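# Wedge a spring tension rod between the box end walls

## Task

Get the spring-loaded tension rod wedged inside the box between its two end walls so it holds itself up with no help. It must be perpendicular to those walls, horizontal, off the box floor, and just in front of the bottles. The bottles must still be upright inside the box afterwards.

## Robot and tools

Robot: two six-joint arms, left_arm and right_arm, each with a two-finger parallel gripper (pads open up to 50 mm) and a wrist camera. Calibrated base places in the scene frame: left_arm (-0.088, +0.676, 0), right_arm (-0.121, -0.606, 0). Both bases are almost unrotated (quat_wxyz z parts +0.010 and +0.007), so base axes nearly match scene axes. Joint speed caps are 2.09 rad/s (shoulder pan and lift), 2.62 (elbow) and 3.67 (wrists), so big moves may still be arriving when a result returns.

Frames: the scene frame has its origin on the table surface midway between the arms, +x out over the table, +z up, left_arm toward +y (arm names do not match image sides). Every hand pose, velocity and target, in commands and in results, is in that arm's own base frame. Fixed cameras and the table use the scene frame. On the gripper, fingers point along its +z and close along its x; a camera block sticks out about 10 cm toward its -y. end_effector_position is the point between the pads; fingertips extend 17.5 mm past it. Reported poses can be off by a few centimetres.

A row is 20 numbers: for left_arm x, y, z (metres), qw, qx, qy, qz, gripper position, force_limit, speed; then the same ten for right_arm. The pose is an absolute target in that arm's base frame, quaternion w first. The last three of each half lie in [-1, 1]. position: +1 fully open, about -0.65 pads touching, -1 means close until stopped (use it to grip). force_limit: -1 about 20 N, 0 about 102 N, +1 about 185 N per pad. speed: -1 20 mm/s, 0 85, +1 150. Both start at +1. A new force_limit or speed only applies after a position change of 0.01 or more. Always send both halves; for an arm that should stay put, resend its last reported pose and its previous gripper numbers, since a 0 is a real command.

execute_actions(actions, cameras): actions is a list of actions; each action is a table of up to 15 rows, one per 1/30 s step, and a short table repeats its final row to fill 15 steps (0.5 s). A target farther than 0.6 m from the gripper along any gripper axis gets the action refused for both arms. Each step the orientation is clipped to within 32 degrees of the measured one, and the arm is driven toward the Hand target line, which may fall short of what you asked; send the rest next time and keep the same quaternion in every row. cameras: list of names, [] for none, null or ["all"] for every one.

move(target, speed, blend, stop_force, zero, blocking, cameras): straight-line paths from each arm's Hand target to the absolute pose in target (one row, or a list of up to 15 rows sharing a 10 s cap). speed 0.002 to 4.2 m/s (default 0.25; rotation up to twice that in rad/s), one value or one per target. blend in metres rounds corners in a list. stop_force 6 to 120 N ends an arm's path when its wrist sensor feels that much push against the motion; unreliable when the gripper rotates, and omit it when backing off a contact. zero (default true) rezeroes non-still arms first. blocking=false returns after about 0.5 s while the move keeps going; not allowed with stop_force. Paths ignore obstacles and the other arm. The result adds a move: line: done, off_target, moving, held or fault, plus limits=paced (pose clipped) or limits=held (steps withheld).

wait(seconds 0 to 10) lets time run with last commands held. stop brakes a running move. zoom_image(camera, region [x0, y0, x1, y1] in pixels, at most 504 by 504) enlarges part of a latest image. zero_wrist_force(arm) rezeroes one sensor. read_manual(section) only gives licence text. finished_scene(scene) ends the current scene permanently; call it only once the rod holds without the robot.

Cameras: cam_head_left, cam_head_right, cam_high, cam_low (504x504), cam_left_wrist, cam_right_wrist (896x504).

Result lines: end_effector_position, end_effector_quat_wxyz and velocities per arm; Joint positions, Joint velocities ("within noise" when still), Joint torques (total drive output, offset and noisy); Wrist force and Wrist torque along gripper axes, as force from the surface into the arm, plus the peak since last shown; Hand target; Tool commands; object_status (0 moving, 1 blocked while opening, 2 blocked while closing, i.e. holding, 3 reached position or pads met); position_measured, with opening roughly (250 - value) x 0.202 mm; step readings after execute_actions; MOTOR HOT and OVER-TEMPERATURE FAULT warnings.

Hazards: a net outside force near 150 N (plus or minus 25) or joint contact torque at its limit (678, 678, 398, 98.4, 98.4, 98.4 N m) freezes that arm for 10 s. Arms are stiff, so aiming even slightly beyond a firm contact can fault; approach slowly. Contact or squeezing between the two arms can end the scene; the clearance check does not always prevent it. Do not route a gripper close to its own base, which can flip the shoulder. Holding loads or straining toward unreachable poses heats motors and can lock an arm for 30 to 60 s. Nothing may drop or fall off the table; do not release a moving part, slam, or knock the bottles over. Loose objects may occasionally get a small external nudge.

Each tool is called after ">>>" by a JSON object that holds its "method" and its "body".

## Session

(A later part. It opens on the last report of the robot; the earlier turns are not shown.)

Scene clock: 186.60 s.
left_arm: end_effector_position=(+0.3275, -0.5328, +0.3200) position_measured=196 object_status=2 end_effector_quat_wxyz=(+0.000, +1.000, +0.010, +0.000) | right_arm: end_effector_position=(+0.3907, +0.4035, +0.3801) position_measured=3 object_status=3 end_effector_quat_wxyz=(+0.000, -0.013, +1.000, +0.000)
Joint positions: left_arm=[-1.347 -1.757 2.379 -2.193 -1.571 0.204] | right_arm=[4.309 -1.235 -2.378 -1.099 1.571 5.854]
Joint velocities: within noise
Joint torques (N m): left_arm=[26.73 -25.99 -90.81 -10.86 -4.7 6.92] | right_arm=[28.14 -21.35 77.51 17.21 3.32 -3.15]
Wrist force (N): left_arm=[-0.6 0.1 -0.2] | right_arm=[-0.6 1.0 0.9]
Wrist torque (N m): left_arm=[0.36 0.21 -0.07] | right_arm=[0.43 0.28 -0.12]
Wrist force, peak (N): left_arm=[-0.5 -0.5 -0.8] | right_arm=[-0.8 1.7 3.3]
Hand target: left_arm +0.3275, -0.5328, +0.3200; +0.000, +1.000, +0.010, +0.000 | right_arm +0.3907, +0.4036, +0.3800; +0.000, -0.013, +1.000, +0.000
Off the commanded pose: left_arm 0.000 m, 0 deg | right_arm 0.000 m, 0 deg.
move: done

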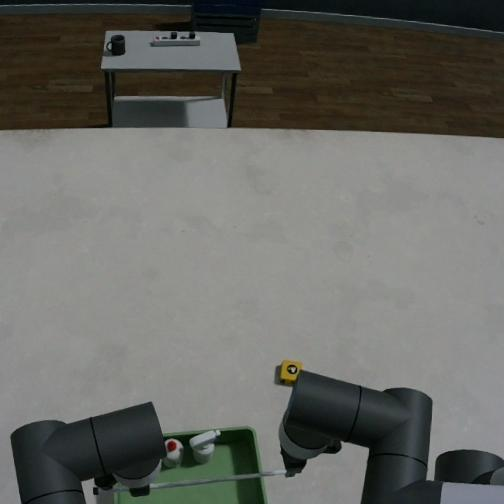

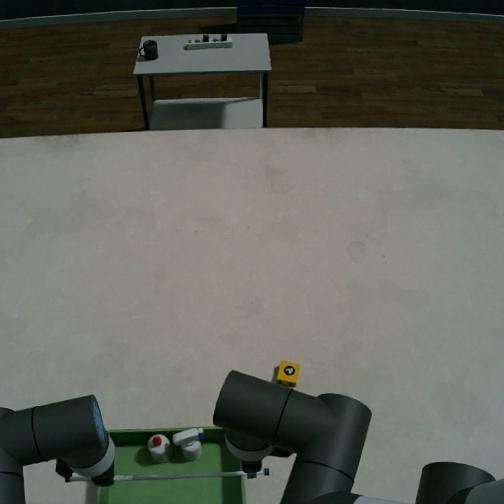

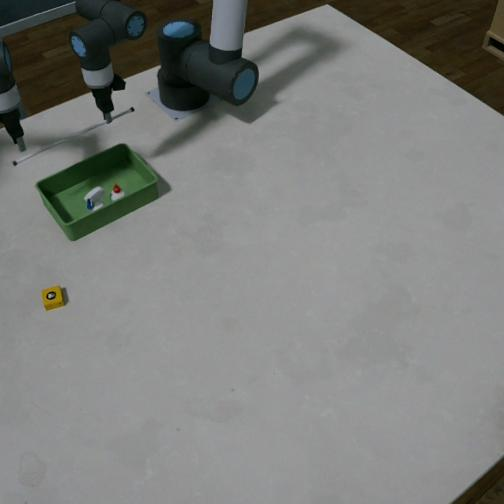

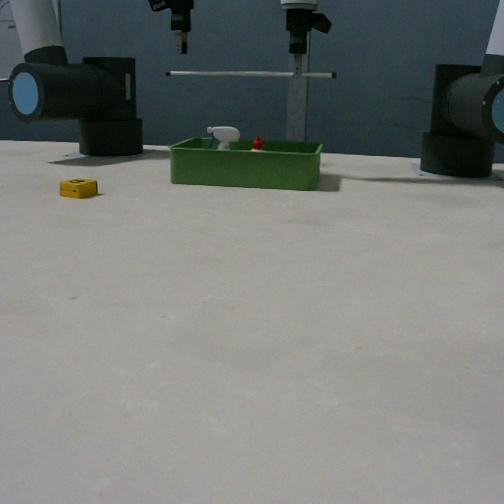

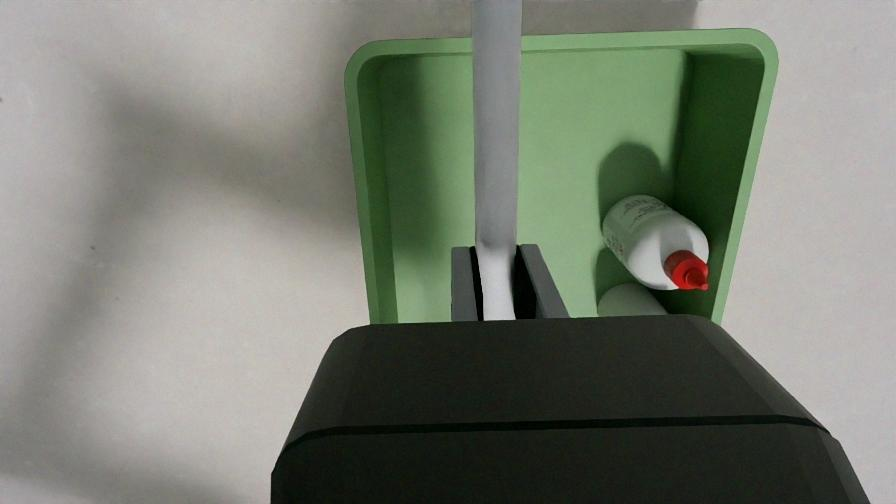

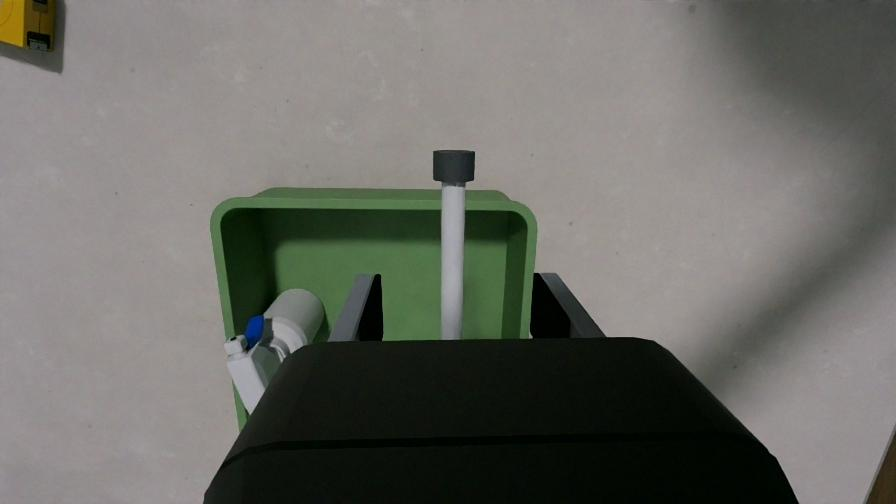

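>>> {"method": "move", "body": {"target": [[0.3275,-0.5328,0.32,0,1,0.01,0,-1,0,-0.8,0.3887,0.4036,0.318,0,-0.013,1,0,1,0,-0.8],[0.3275,-0.5328,0.32,0,1,0.01,0,-1,0,-0.8,0.3887,0.4036,0.318,0,-0.013,1,0,-1,0,-0.8]], "speed": 0.06, "cameras": ["cam_left_wrist","cam_right_wrist","cam_low"]}}

Scene clock: 194.97 s.
left_arm: end_effector_position=(+0.3275, -0.5328, +0.3200) position_measured=196 object_status=2 end_effector_quat_wxyz=(+0.000, +1.000, +0.010, +0.000) | right_arm: end_effector_position=(+0.3887, +0.4036, +0.3180) position_measured=207 object_status=2 end_effector_quat_wxyz=(+0.000, -0.013, +1.000, +0.000)
Joint positions: left_arm=[-1.347 -1.757 2.379 -2.193 -1.571 0.204] | right_arm=[4.313 -1.288 -2.447 -0.978 1.571 5.857]
Joint velocities: within noise
Joint torques (N m): left_arm=[23.74 -28.94 -98.51 -7.46 -5.09 7.04] | right_arm=[27.27 -11.46 82.46 15.7 2.18 3.09]
Wrist force (N): left_arm=[-1.4 0.2 -0.8] | right_arm=[-1.7 0.7 0.9]
Wrist torque (N m): left_arm=[0.35 0.11 0.13] | right_arm=[0.33 0.29 0.10]
Wrist force, peak (N): left_arm=[-1.7 -0.5 -0.5] | right_arm=[-2.5 0.5 1.1]
Hand target: left_arm +0.3275, -0.5328, +0.3200; +0.000, +1.000, +0.010, +0.000 | right_arm +0.3887, +0.4036, +0.3180; +0.000, -0.013, +1.000, +0.000
Off the commanded pose: left_arm 0.000 m, 0 deg | right_arm 0.000 m, 0 deg.
move: done
Images, in order (width x height): cam_low 504x504, cam_left_wrist 896x504, cam_right_wrist 896x504.

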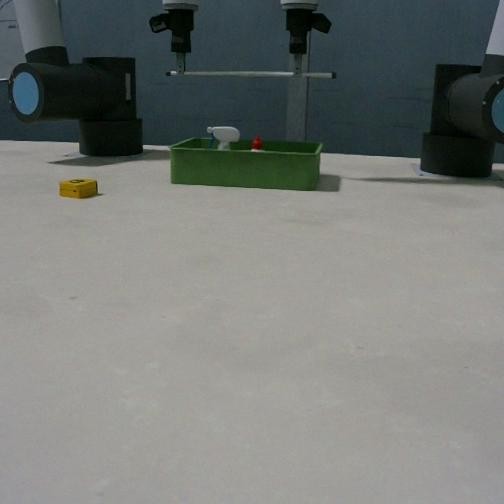

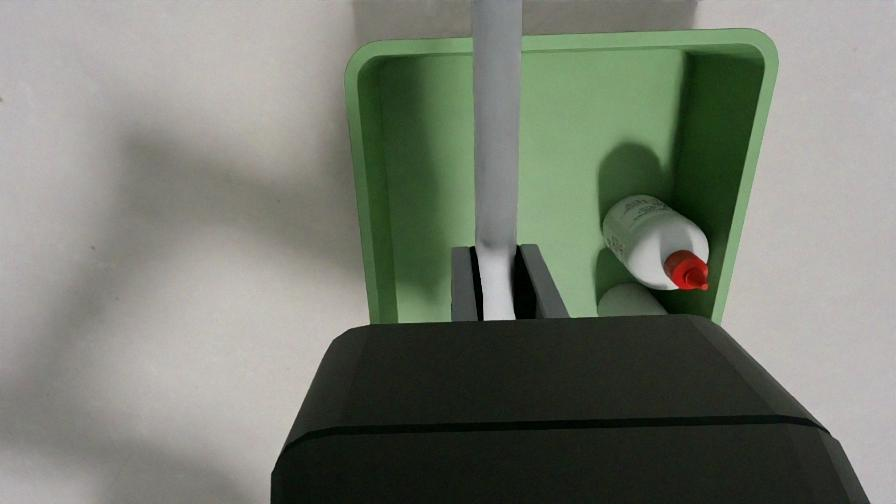

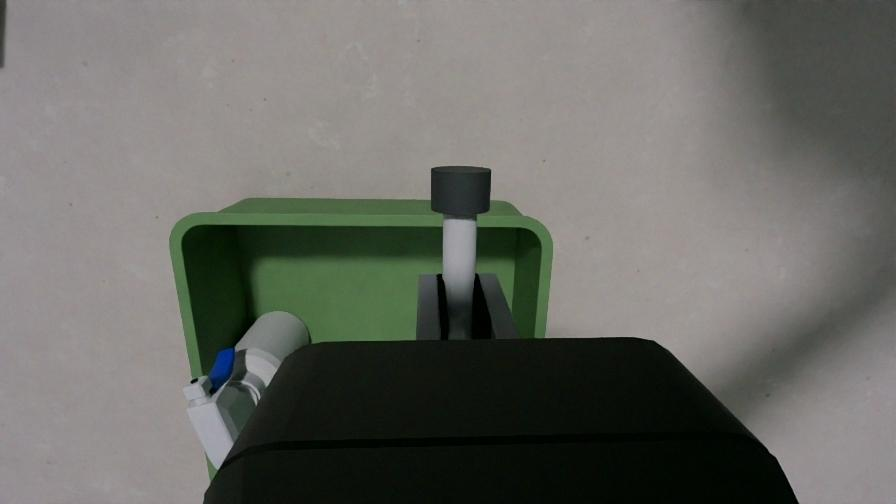

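>>> {"method": "move", "body": {"target": [0.3279,-0.5528,0.32,0,1,0.01,0,-1,0,-0.8,0.3879,0.4336,0.318,0,-0.013,1,0,-1,0,-0.8], "speed": 0.04, "cameras": ["cam_right_wrist","cam_low"]}}

Scene clock: 207.33 s.
left_arm: end_effector_position=(+0.3279, -0.5527, +0.3200) position_measured=196 object_status=2 end_effector_quat_wxyz=(+0.000, +1.000, +0.010, +0.000) | right_arm: end_effector_position=(+0.3879, +0.4334, +0.3180) position_measured=207 object_status=2 end_effector_quat_wxyz=(+0.000, -0.013, +1.000, +0.000)
Joint positions: left_arm=[-1.353 -1.732 2.36 -2.199 -1.571 0.197] | right_arm=[4.335 -1.322 -2.426 -0.965 1.571 5.88]
Joint velocities: within noise
Joint torques (N m): left_arm=[-29.57 -31.91 -116.51 -18.65 -0.5 -5.33] | right_arm=[38.5 -5.46 109.12 19.22 3.62 3.12]
Wrist force (N): left_arm=[-2.7 -7.6 0.2] | right_arm=[-2.6 -7.0 1.4]
Wrist torque (N m): left_arm=[0.42 0.19 0.22] | right_arm=[0.38 0.20 0.25]
Wrist force, peak (N): left_arm=[-2.5 -7.9 0.4] | right_arm=[-2.2 -7.1 1.7]
Hand target: left_arm +0.3279, -0.5528, +0.3200; +0.000, +1.000, +0.010, +0.000 | right_arm +0.3879, +0.4336, +0.3180; +0.000, -0.013, +1.000, +0.000
Off the commanded pose: left_arm 0.000 m, 0 deg | right_arm 0.000 m, 0 deg.
move: done
Images, in order (width x height): cam_low 504x504, cam_right_wrist 896x504.

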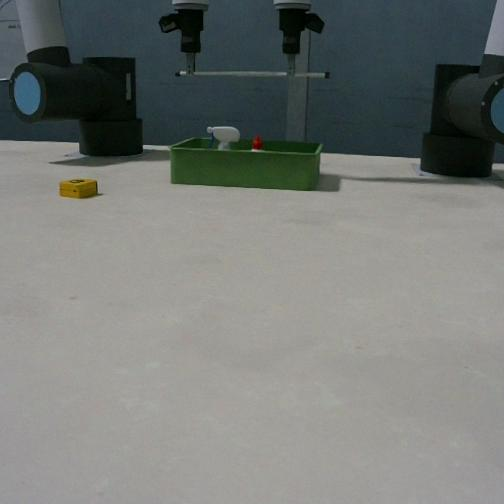

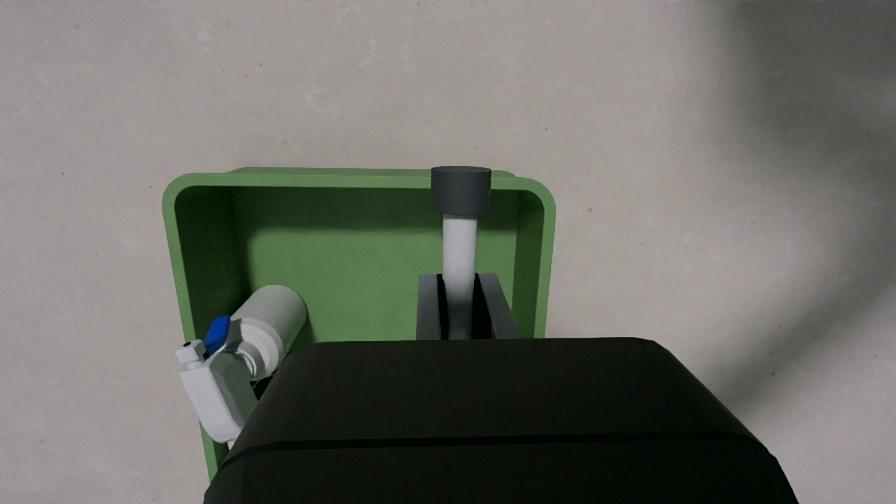

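>>> {"method": "move", "body": {"target": [[0.3285,-0.5843,0.32,0,1,0.01,0,-1,0,-0.8,0.3861,0.5012,0.318,0,-0.013,1,0,-1,0,-0.8],[0.4316,-0.5824,0.30,0,1,0.01,0,-1,0,-0.8,0.4891,0.5038,0.298,0,-0.013,1,0,-1,0,-0.8]], "speed": 0.05}}

Scene clock: 215.97 s.
left_arm: end_effector_position=(+0.4315, -0.5824, +0.3000) position_measured=196 object_status=2 end_effector_quat_wxyz=(+0.000, +1.000, +0.010, +0.000) | right_arm: end_effector_position=(+0.4890, +0.5038, +0.2980) position_measured=207 object_status=2 end_effector_quat_wxyz=(+0.000, -0.013, +1.000, +0.000)
Joint positions: left_arm=[-1.214 -1.604 2.286 -2.252 -1.571 0.337] | right_arm=[4.232 -1.511 -2.314 -0.888 1.571 5.777]
Joint velocities: within noise
Joint torques (N m): left_arm=[26.63 -63.38 -118.75 -19.58 -3.66 7.3] | right_arm=[-30.05 33.03 103.51 20.67 4.14 -3.23]
Wrist force (N): left_arm=[-3.7 -12.3 1.6] | right_arm=[-4.1 -10.6 0.0]
Wrist torque (N m): left_arm=[0.36 0.00 0.31] | right_arm=[0.41 0.23 0.32]
Wrist force, peak (N): left_arm=[-3.7 -12.4 2.0] | right_arm=[-5.3 -11.1 0.6]
Hand target: left_arm +0.4316, -0.5824, +0.3000; +0.000, +1.000, +0.010, +0.000 | right_arm +0.4891, +0.5038, +0.2980; +0.000, -0.013, +1.000, +0.000
Off the commanded pose: left_arm 0.000 m, 0 deg | right_arm 0.000 m, 0 deg.
move: done

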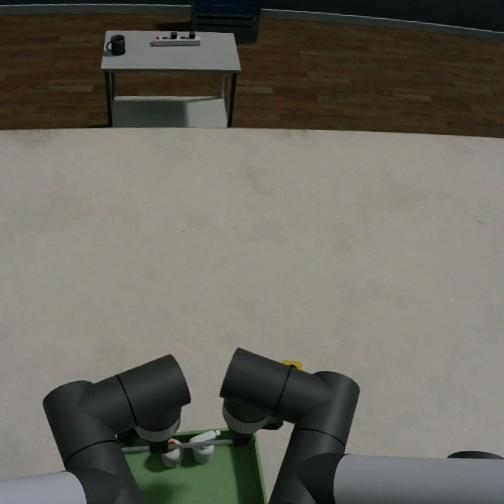

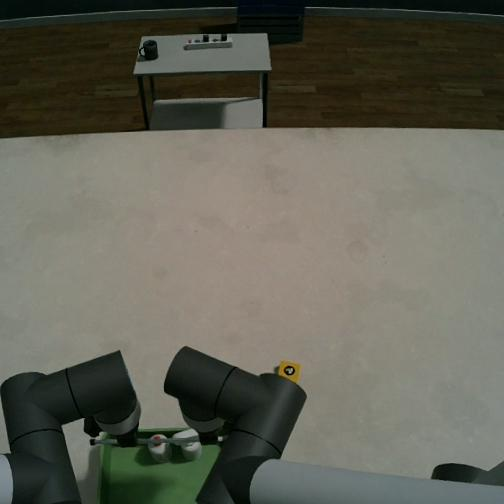

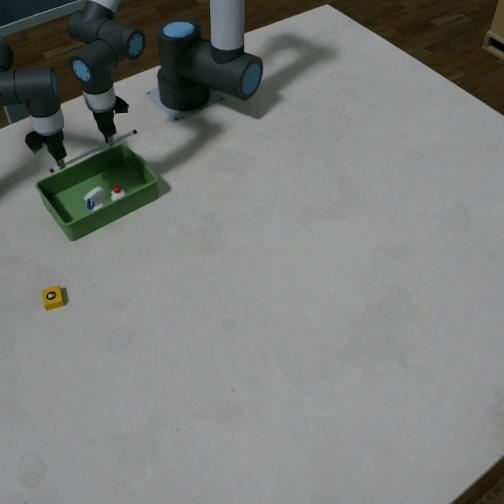

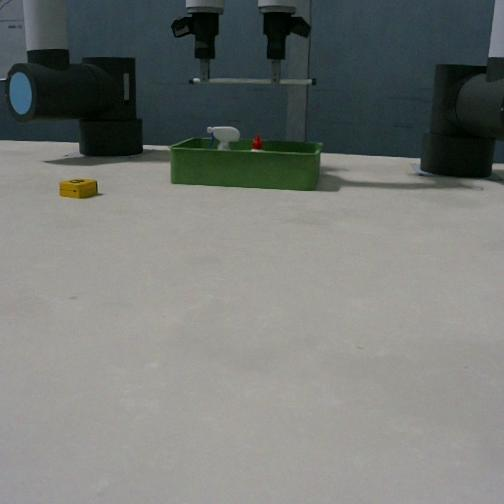

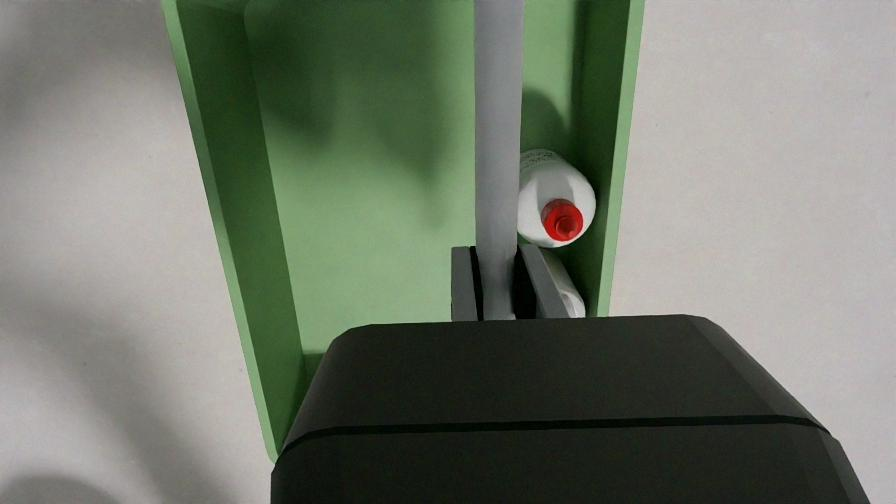

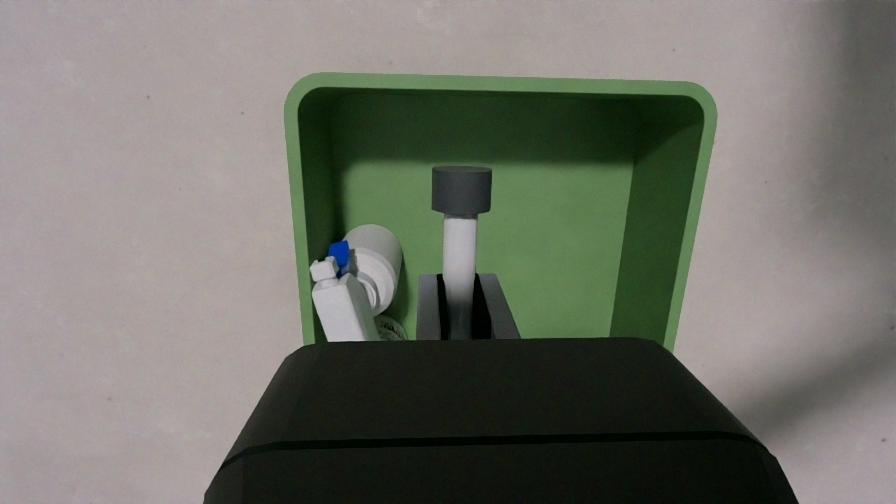

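>>> {"method": "move", "body": {"target": [0.4344,-0.5939,0.2418,-0.0022,0.9763,0.0098,0.2164,-1,0,-0.8,0.4925,0.5022,0.240,0.2163,-0.0127,0.9763,0.0028,-1,0,-0.8], "speed": 0.08}}

Scene clock: 251.10 s.
left_arm: end_effector_position=(+0.4344, -0.5939, +0.2419) position_measured=196 object_status=2 end_effector_quat_wxyz=(-0.002, +0.976, +0.010, +0.216) | right_arm: end_effector_position=(+0.4925, +0.5022, +0.2401) position_measured=207 object_status=2 end_effector_quat_wxyz=(+0.216, -0.013, +0.976, +0.003)
Joint positions: left_arm=[-1.424 -1.564 2.437 -2.503 -1.139 0.14] | right_arm=[4.437 -1.531 -2.514 -0.531 1.156 5.953]
Joint velocities: within noise
Joint torques (N m): left_arm=[-34.88 -55.58 -82.64 -20.18 9.63 -6.54] | right_arm=[38.05 25.07 58.53 20.48 -8.03 2.58]
Wrist force (N): left_arm=[-4.6 -11.6 0.8] | right_arm=[-3.6 -11.1 1.5]
Wrist torque (N m): left_arm=[0.37 0.17 0.40] | right_arm=[0.45 0.30 0.18]
Wrist force, peak (N): left_arm=[-4.5 -12.4 1.5] | right_arm=[-3.1 -12.0 1.8]
Hand target: left_arm +0.4344, -0.5939, +0.2418; -0.002, +0.976, +0.010, +0.216 | right_arm +0.4925, +0.5022, +0.2400; +0.216, -0.013, +0.976, +0.003
Off the commanded pose: left_arm 0.000 m, 0 deg | right_arm 0.000 m, 0 deg.
move: done

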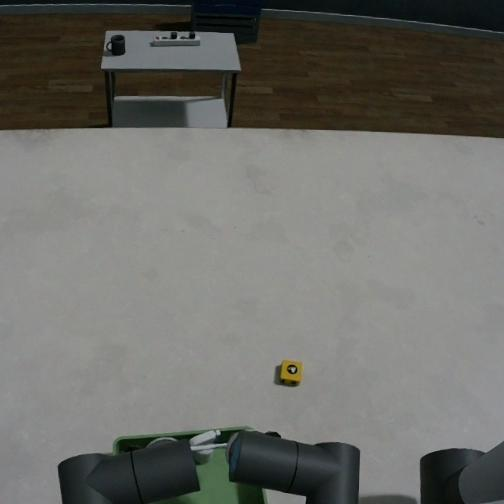

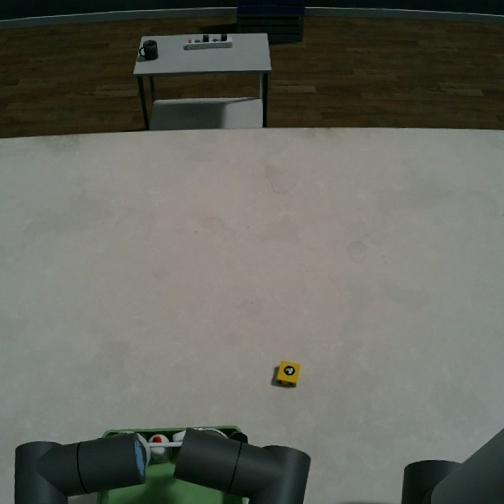

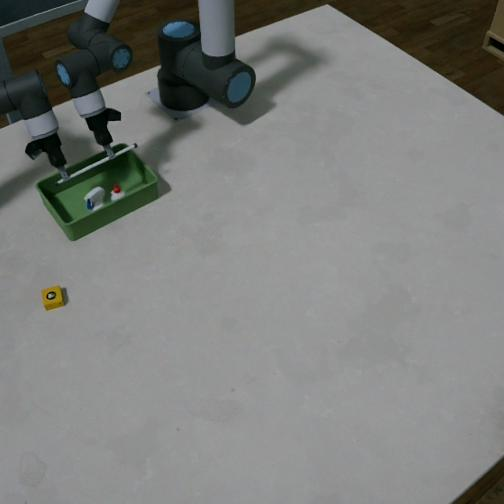

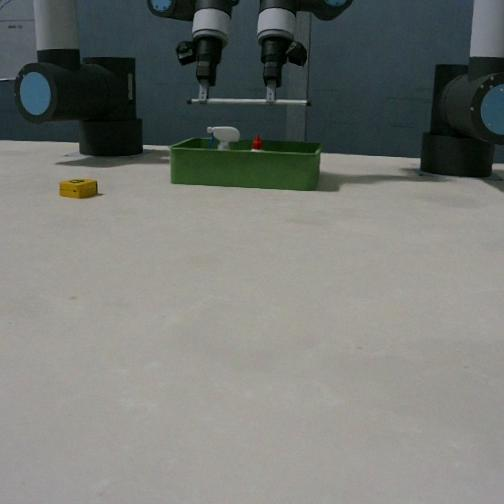

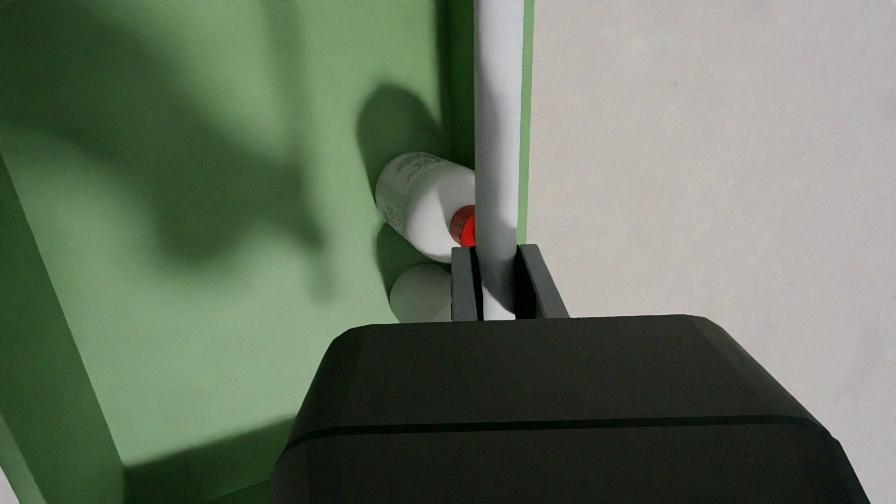

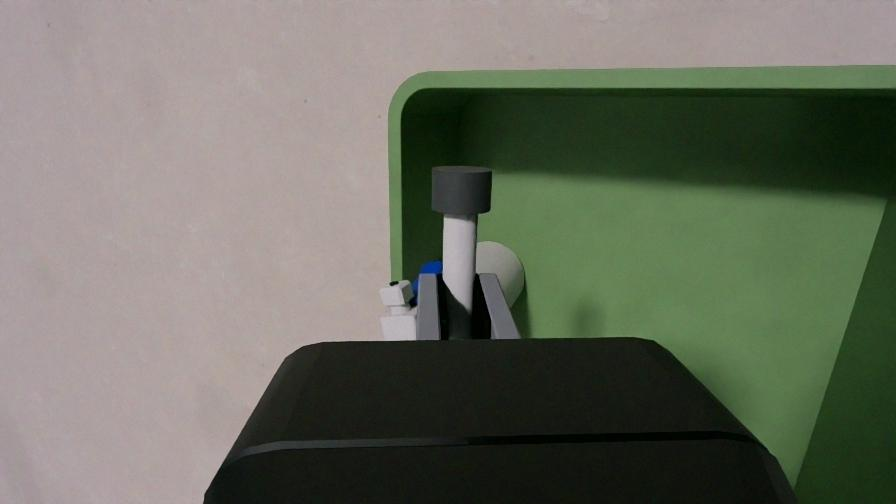

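>>> {"method": "move", "body": {"target": [0.4344,-0.5939,0.0868,-0.0022,0.9763,0.0098,0.2164,-1,0,-0.8,0.4925,0.5022,0.085,0.2163,-0.0127,0.9763,0.0028,-1,0,-0.8], "speed": 0.03, "stop_force": 10}}

Scene clock: 261.60 s.
left_arm: end_effector_position=(+0.4344, -0.5939, +0.0868) position_measured=196 object_status=2 end_effector_quat_wxyz=(-0.002, +0.976, +0.010, +0.216) | right_arm: end_effector_position=(+0.4925, +0.5022, +0.0850) position_measured=207 object_status=2 end_effector_quat_wxyz=(+0.216, -0.013, +0.976, +0.003)
Joint positions: left_arm=[-1.424 -1.309 2.529 -2.849 -1.138 0.139] | right_arm=[4.438 -1.824 -2.609 -0.142 1.156 5.953]
Joint velocities: within noise
Joint torques (N m): left_arm=[-11.1 -86.95 -57.24 -20.05 6.7 5.95] | right_arm=[4.02 66.92 33.35 19.39 -7.25 -3.9]
Wrist force (N): left_arm=[-4.4 -11.6 -1.0] | right_arm=[-3.2 -11.1 0.9]
Wrist torque (N m): left_arm=[0.27 0.19 0.44] | right_arm=[0.36 0.19 0.14]
Wrist force, peak (N): left_arm=[-4.3 -12.2 -0.6] | right_arm=[-3.5 -11.7 1.0]
Hand target: left_arm +0.4344, -0.5939, +0.0868; -0.002, +0.976, +0.010, +0.216 | right_arm +0.4925, +0.5022, +0.0850; +0.216, -0.013, +0.976, +0.003
Off the commanded pose: left_arm 0.000 m, 0 deg | right_arm 0.000 m, 0 deg.
move: done

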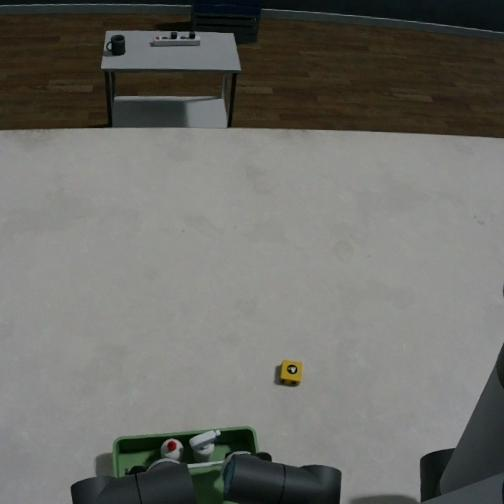

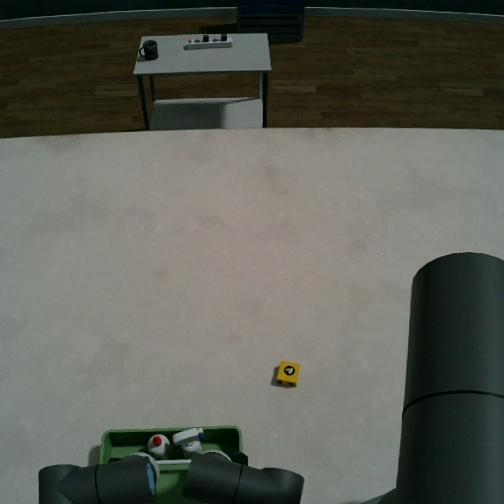

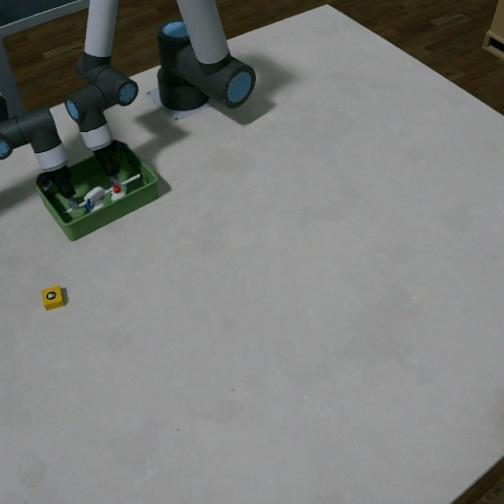

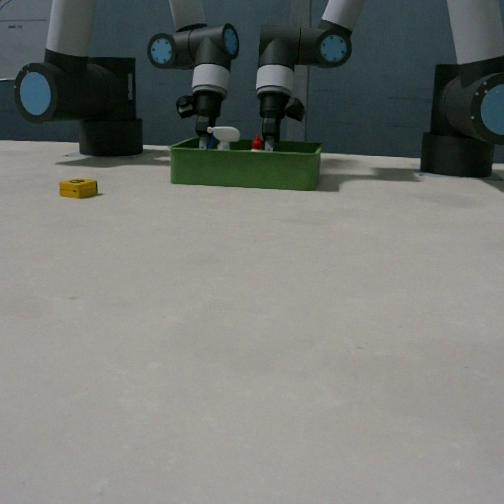

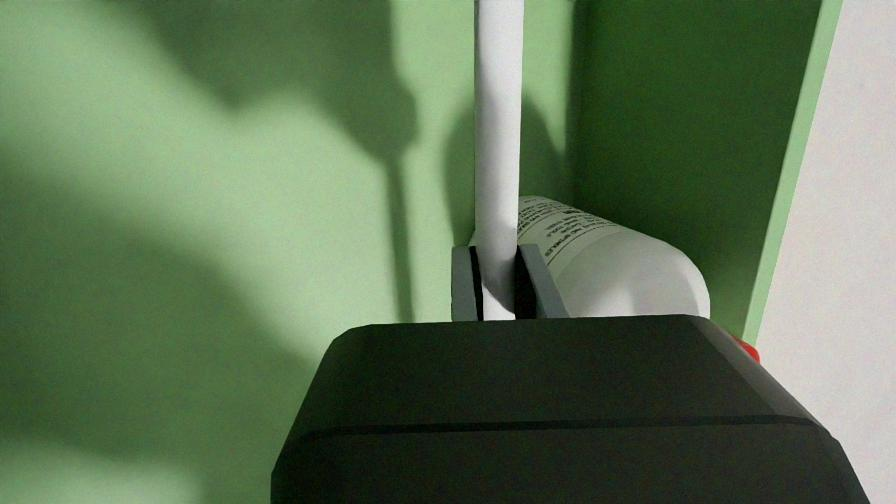

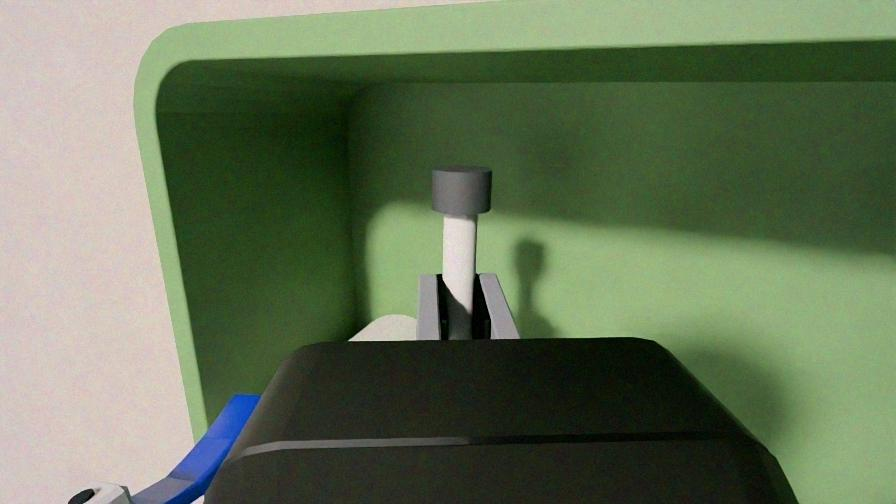

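>>> {"method": "move", "body": {"target": [0.4336,-0.5589,0.0868,-0.0022,0.9763,0.0098,0.2164,-1,0,-0.8,0.4935,0.4622,0.085,0.2163,-0.0127,0.9763,0.0028,-1,0,-0.8], "speed": 0.007, "stop_force": 6, "cameras": ["cam_left_wrist","cam_right_wrist"]}}

Scene clock: 272.73 s.
left_arm: end_effector_position=(+0.4339, -0.5707, +0.0868) position_measured=196 object_status=2 end_effector_quat_wxyz=(-0.002, +0.976, +0.010, +0.216) | right_arm: end_effector_position=(+0.4932, +0.4756, +0.0850) position_measured=207 object_status=2 end_effector_quat_wxyz=(+0.216, -0.013, +0.976, +0.003)
Joint positions: left_arm=[-1.42 -1.323 2.558 -2.866 -1.139 0.145] | right_arm=[4.423 -1.812 -2.639 -0.118 1.158 5.938]
Joint velocities: within noise
Joint torques (N m): left_arm=[-9.14 -83.12 -63.05 -10.34 2.95 -3.13] | right_arm=[26.24 58.33 53.31 9.04 -8.83 3.14]
Wrist force (N): left_arm=[-2.4 -4.3 -1.0] | right_arm=[-0.6 -3.6 3.2]
Wrist torque (N m): left_arm=[0.18 0.18 0.26] | right_arm=[0.29 0.29 -0.01]
Wrist force, peak (N): left_arm=[-4.1 -11.9 -1.1] | right_arm=[-3.8 -11.0 1.5]
Hand target: left_arm +0.4339, -0.5707, +0.0868; -0.002, +0.976, +0.010, +0.216 | right_arm +0.4932, +0.4756, +0.0850; +0.216, -0.013, +0.976, +0.003
Off the commanded pose: left_arm 0.012 m, 0 deg | right_arm 0.013 m, 0 deg.
move: contact (left_arm, right_arm)
Images, in order (width x height): cam_left_wrist 896x504, cam_right_wrist 896x504.

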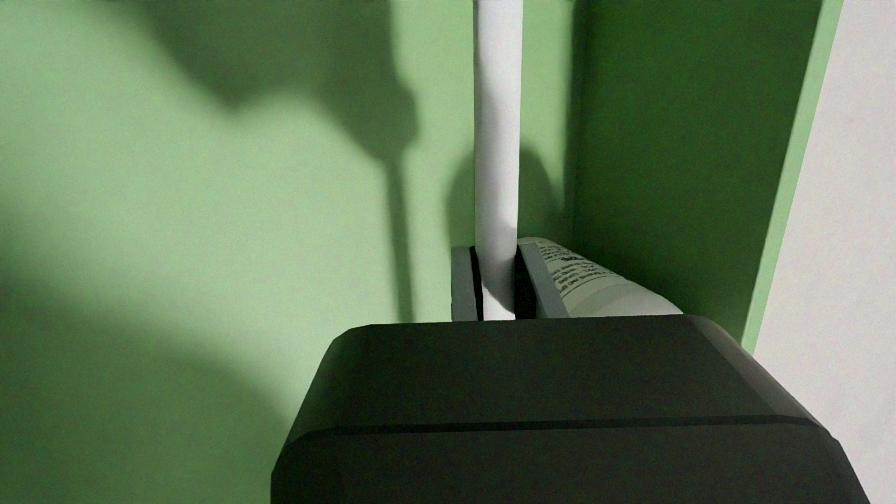

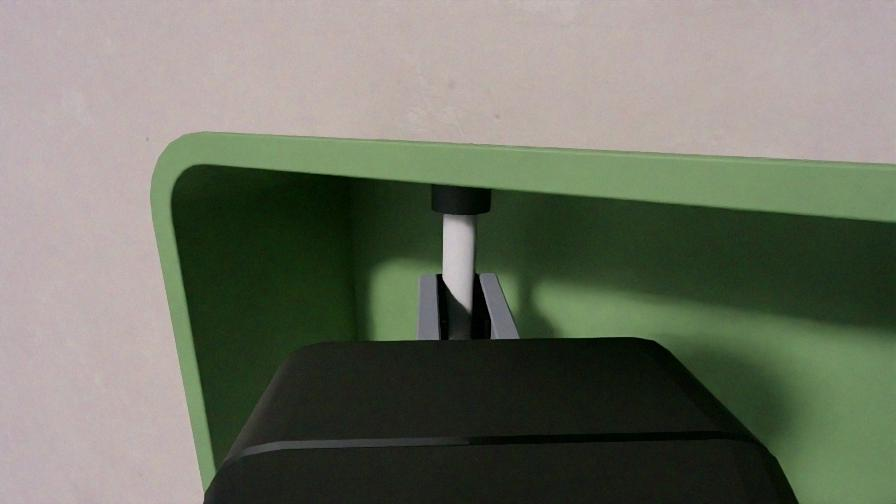

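>>> {"method": "move", "body": {"target": [[0.4339,-0.5707,0.0868,-0.0022,0.9763,0.0098,0.2164,-1,0,-0.8,0.4932,0.4756,0.085,0.2163,-0.0127,0.9763,0.0028,0.0,0,-1],[0.4339,-0.5707,0.0868,-0.0022,0.9763,0.0098,0.2164,0.0,0,-1,0.4932,0.4756,0.085,0.2163,-0.0127,0.9763,0.0028,0.0,0,-1]], "cameras": ["cam_left_wrist","cam_right_wrist","cam_high"]}}

Scene clock: 280.93 s.
left_arm: end_effector_position=(+0.4339, -0.5707, +0.0868) position_measured=152 object_status=3 end_effector_quat_wxyz=(-0.002, +0.976, +0.010, +0.216) | right_arm: end_effector_position=(+0.4932, +0.4756, +0.0850) position_measured=152 object_status=3 end_effector_quat_wxyz=(+0.216, -0.013, +0.976, +0.003)
Joint positions: left_arm=[-1.42 -1.323 2.557 -2.866 -1.139 0.145] | right_arm=[4.423 -1.812 -2.639 -0.118 1.158 5.938]
Joint velocities: within noise
Joint torques (N m): left_arm=[19 -80.53 -56.76 -8.2 8.5 6.27] | right_arm=[-19.43 59.53 28.28 15.86 -6.4 -3.29]
Wrist force (N): left_arm=[-0.5 -0.5 -2.3] | right_arm=[-0.9 0.4 1.7]
Wrist torque (N m): left_arm=[0.04 0.13 0.17] | right_arm=[0.28 0.36 -0.23]
Wrist force, peak (N): left_arm=[-2.9 -5.0 -0.6] | right_arm=[-0.8 -4.4 4.1]
Hand target: left_arm +0.4339, -0.5707, +0.0868; -0.002, +0.976, +0.010, +0.216 | right_arm +0.4932, +0.4756, +0.0850; +0.216, -0.013, +0.976, +0.003
Off the commanded pose: left_arm 0.000 m, 0 deg | right_arm 0.000 m, 0 deg.
move: done
Images, in order (width x height): cam_high 504x504, cam_left_wrist 896x504, cam_right_wrist 896x504.

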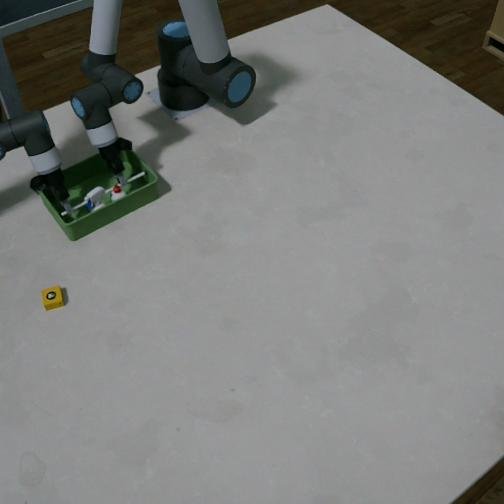

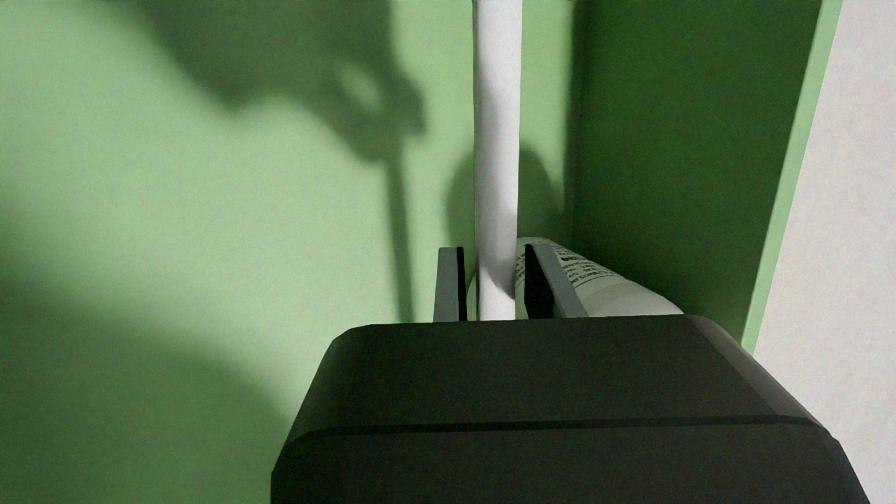

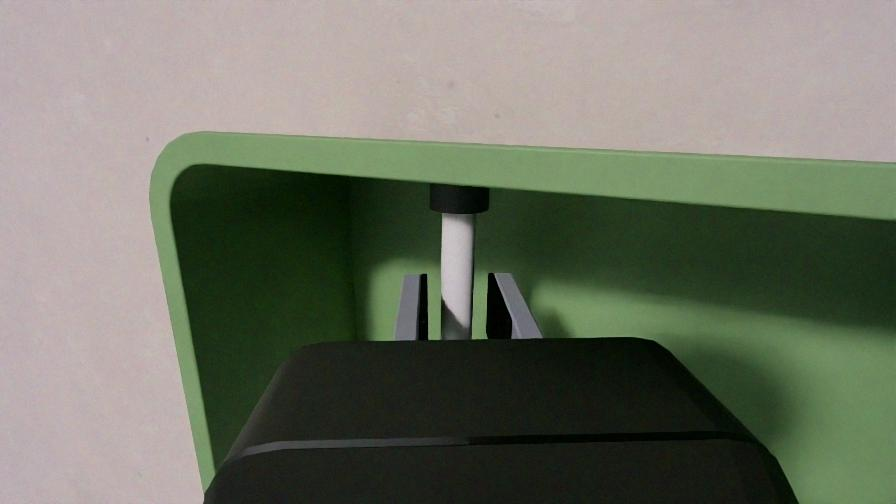

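>>> {"method": "move", "body": {"target": [[0.3916,-0.5716,0.1774,-0.0022,0.9763,0.0098,0.2164,0.0,0,-1,0.4509,0.4745,0.1756,0.2163,-0.0127,0.9763,0.0028,0.0,0,-1],[0.34,-0.45,0.50,-0.0022,0.9763,0.0098,0.2164,0.0,0,-1,0.40,0.38,0.50,0.2163,-0.0127,0.9763,0.0028,0.0,0,-1]], "speed": [0.06,0.2]}}

Scene clock: 293.70 s.
left_arm: end_effector_position=(+0.3400, -0.4500, +0.4999) position_measured=152 object_status=3 end_effector_quat_wxyz=(-0.002, +0.976, +0.010, +0.216) | right_arm: end_effector_position=(+0.4000, +0.3800, +0.4999) position_measured=152 object_status=3 end_effector_quat_wxyz=(+0.216, -0.013, +0.976, +0.003)
Joint positions: left_arm=[-1.58 -2.071 2.326 -1.812 -1.135 -0.032] | right_arm=[4.57 -1.011 -2.369 -1.255 1.141 6.098]
Joint velocities: within noise
Joint torques (N m): left_arm=[-30.51 -7.16 -123.66 -6.44 8.28 -4.47] | right_arm=[30.69 13.9 117.17 5.39 -10.43 2.96]
Wrist force (N): left_arm=[-0.7 -0.4 -1.1] | right_arm=[-0.8 0.7 1.5]
Wrist torque (N m): left_arm=[0.02 0.15 0.11] | right_arm=[0.38 0.35 -0.21]
Wrist force, peak (N): left_arm=[0.2 -0.8 -3.6] | right_arm=[-0.4 0.9 3.2]
Hand target: left_arm +0.3400, -0.4500, +0.5000; -0.002, +0.976, +0.010, +0.216 | right_arm +0.4000, +0.3800, +0.5000; +0.216, -0.013, +0.976, +0.003
Off the commanded pose: left_arm 0.000 m, 0 deg | right_arm 0.000 m, 0 deg.
move: done

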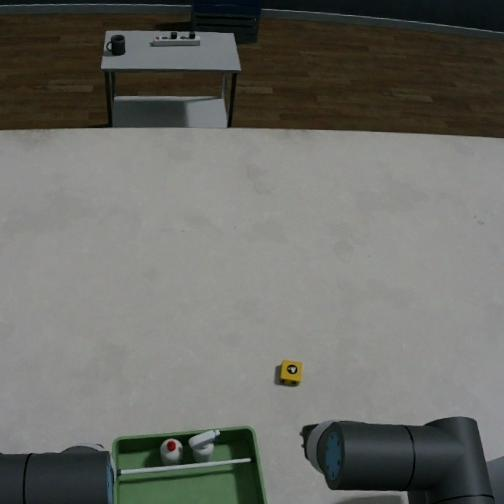

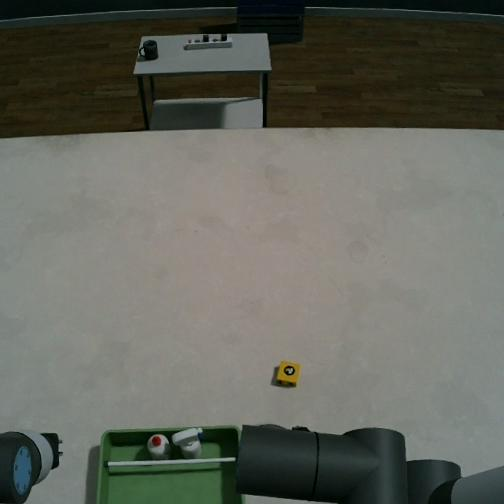

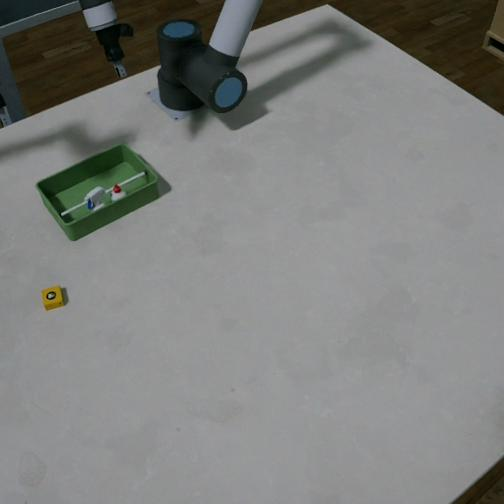

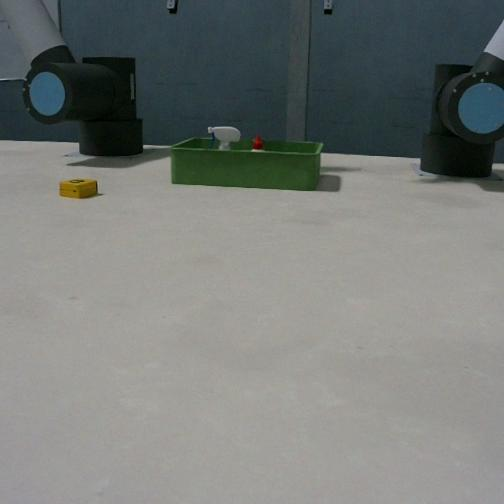

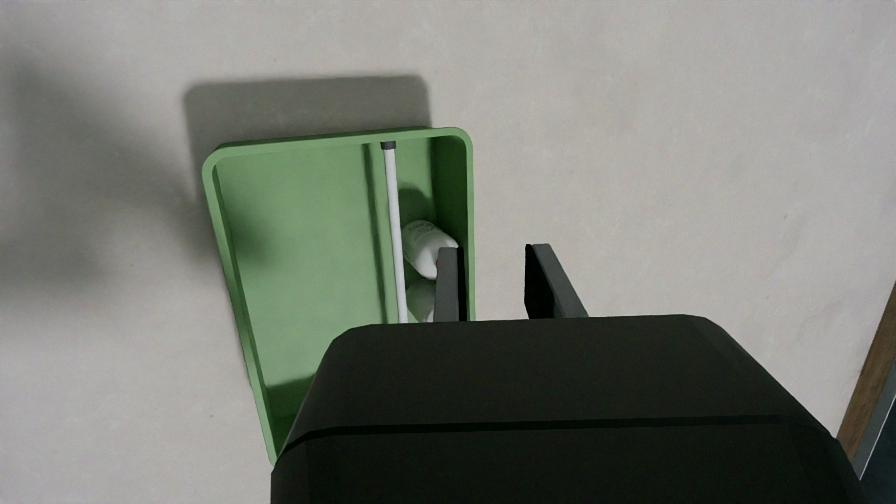

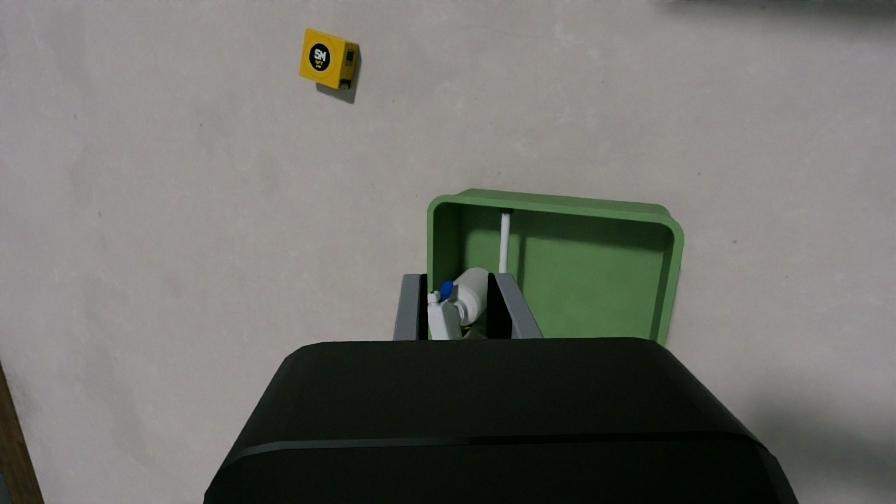

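Rod is up and parallel, bottles standing.

>>> {"method": "finished_scene", "body": {"scene": 1}}

The scene is finished: the task was done.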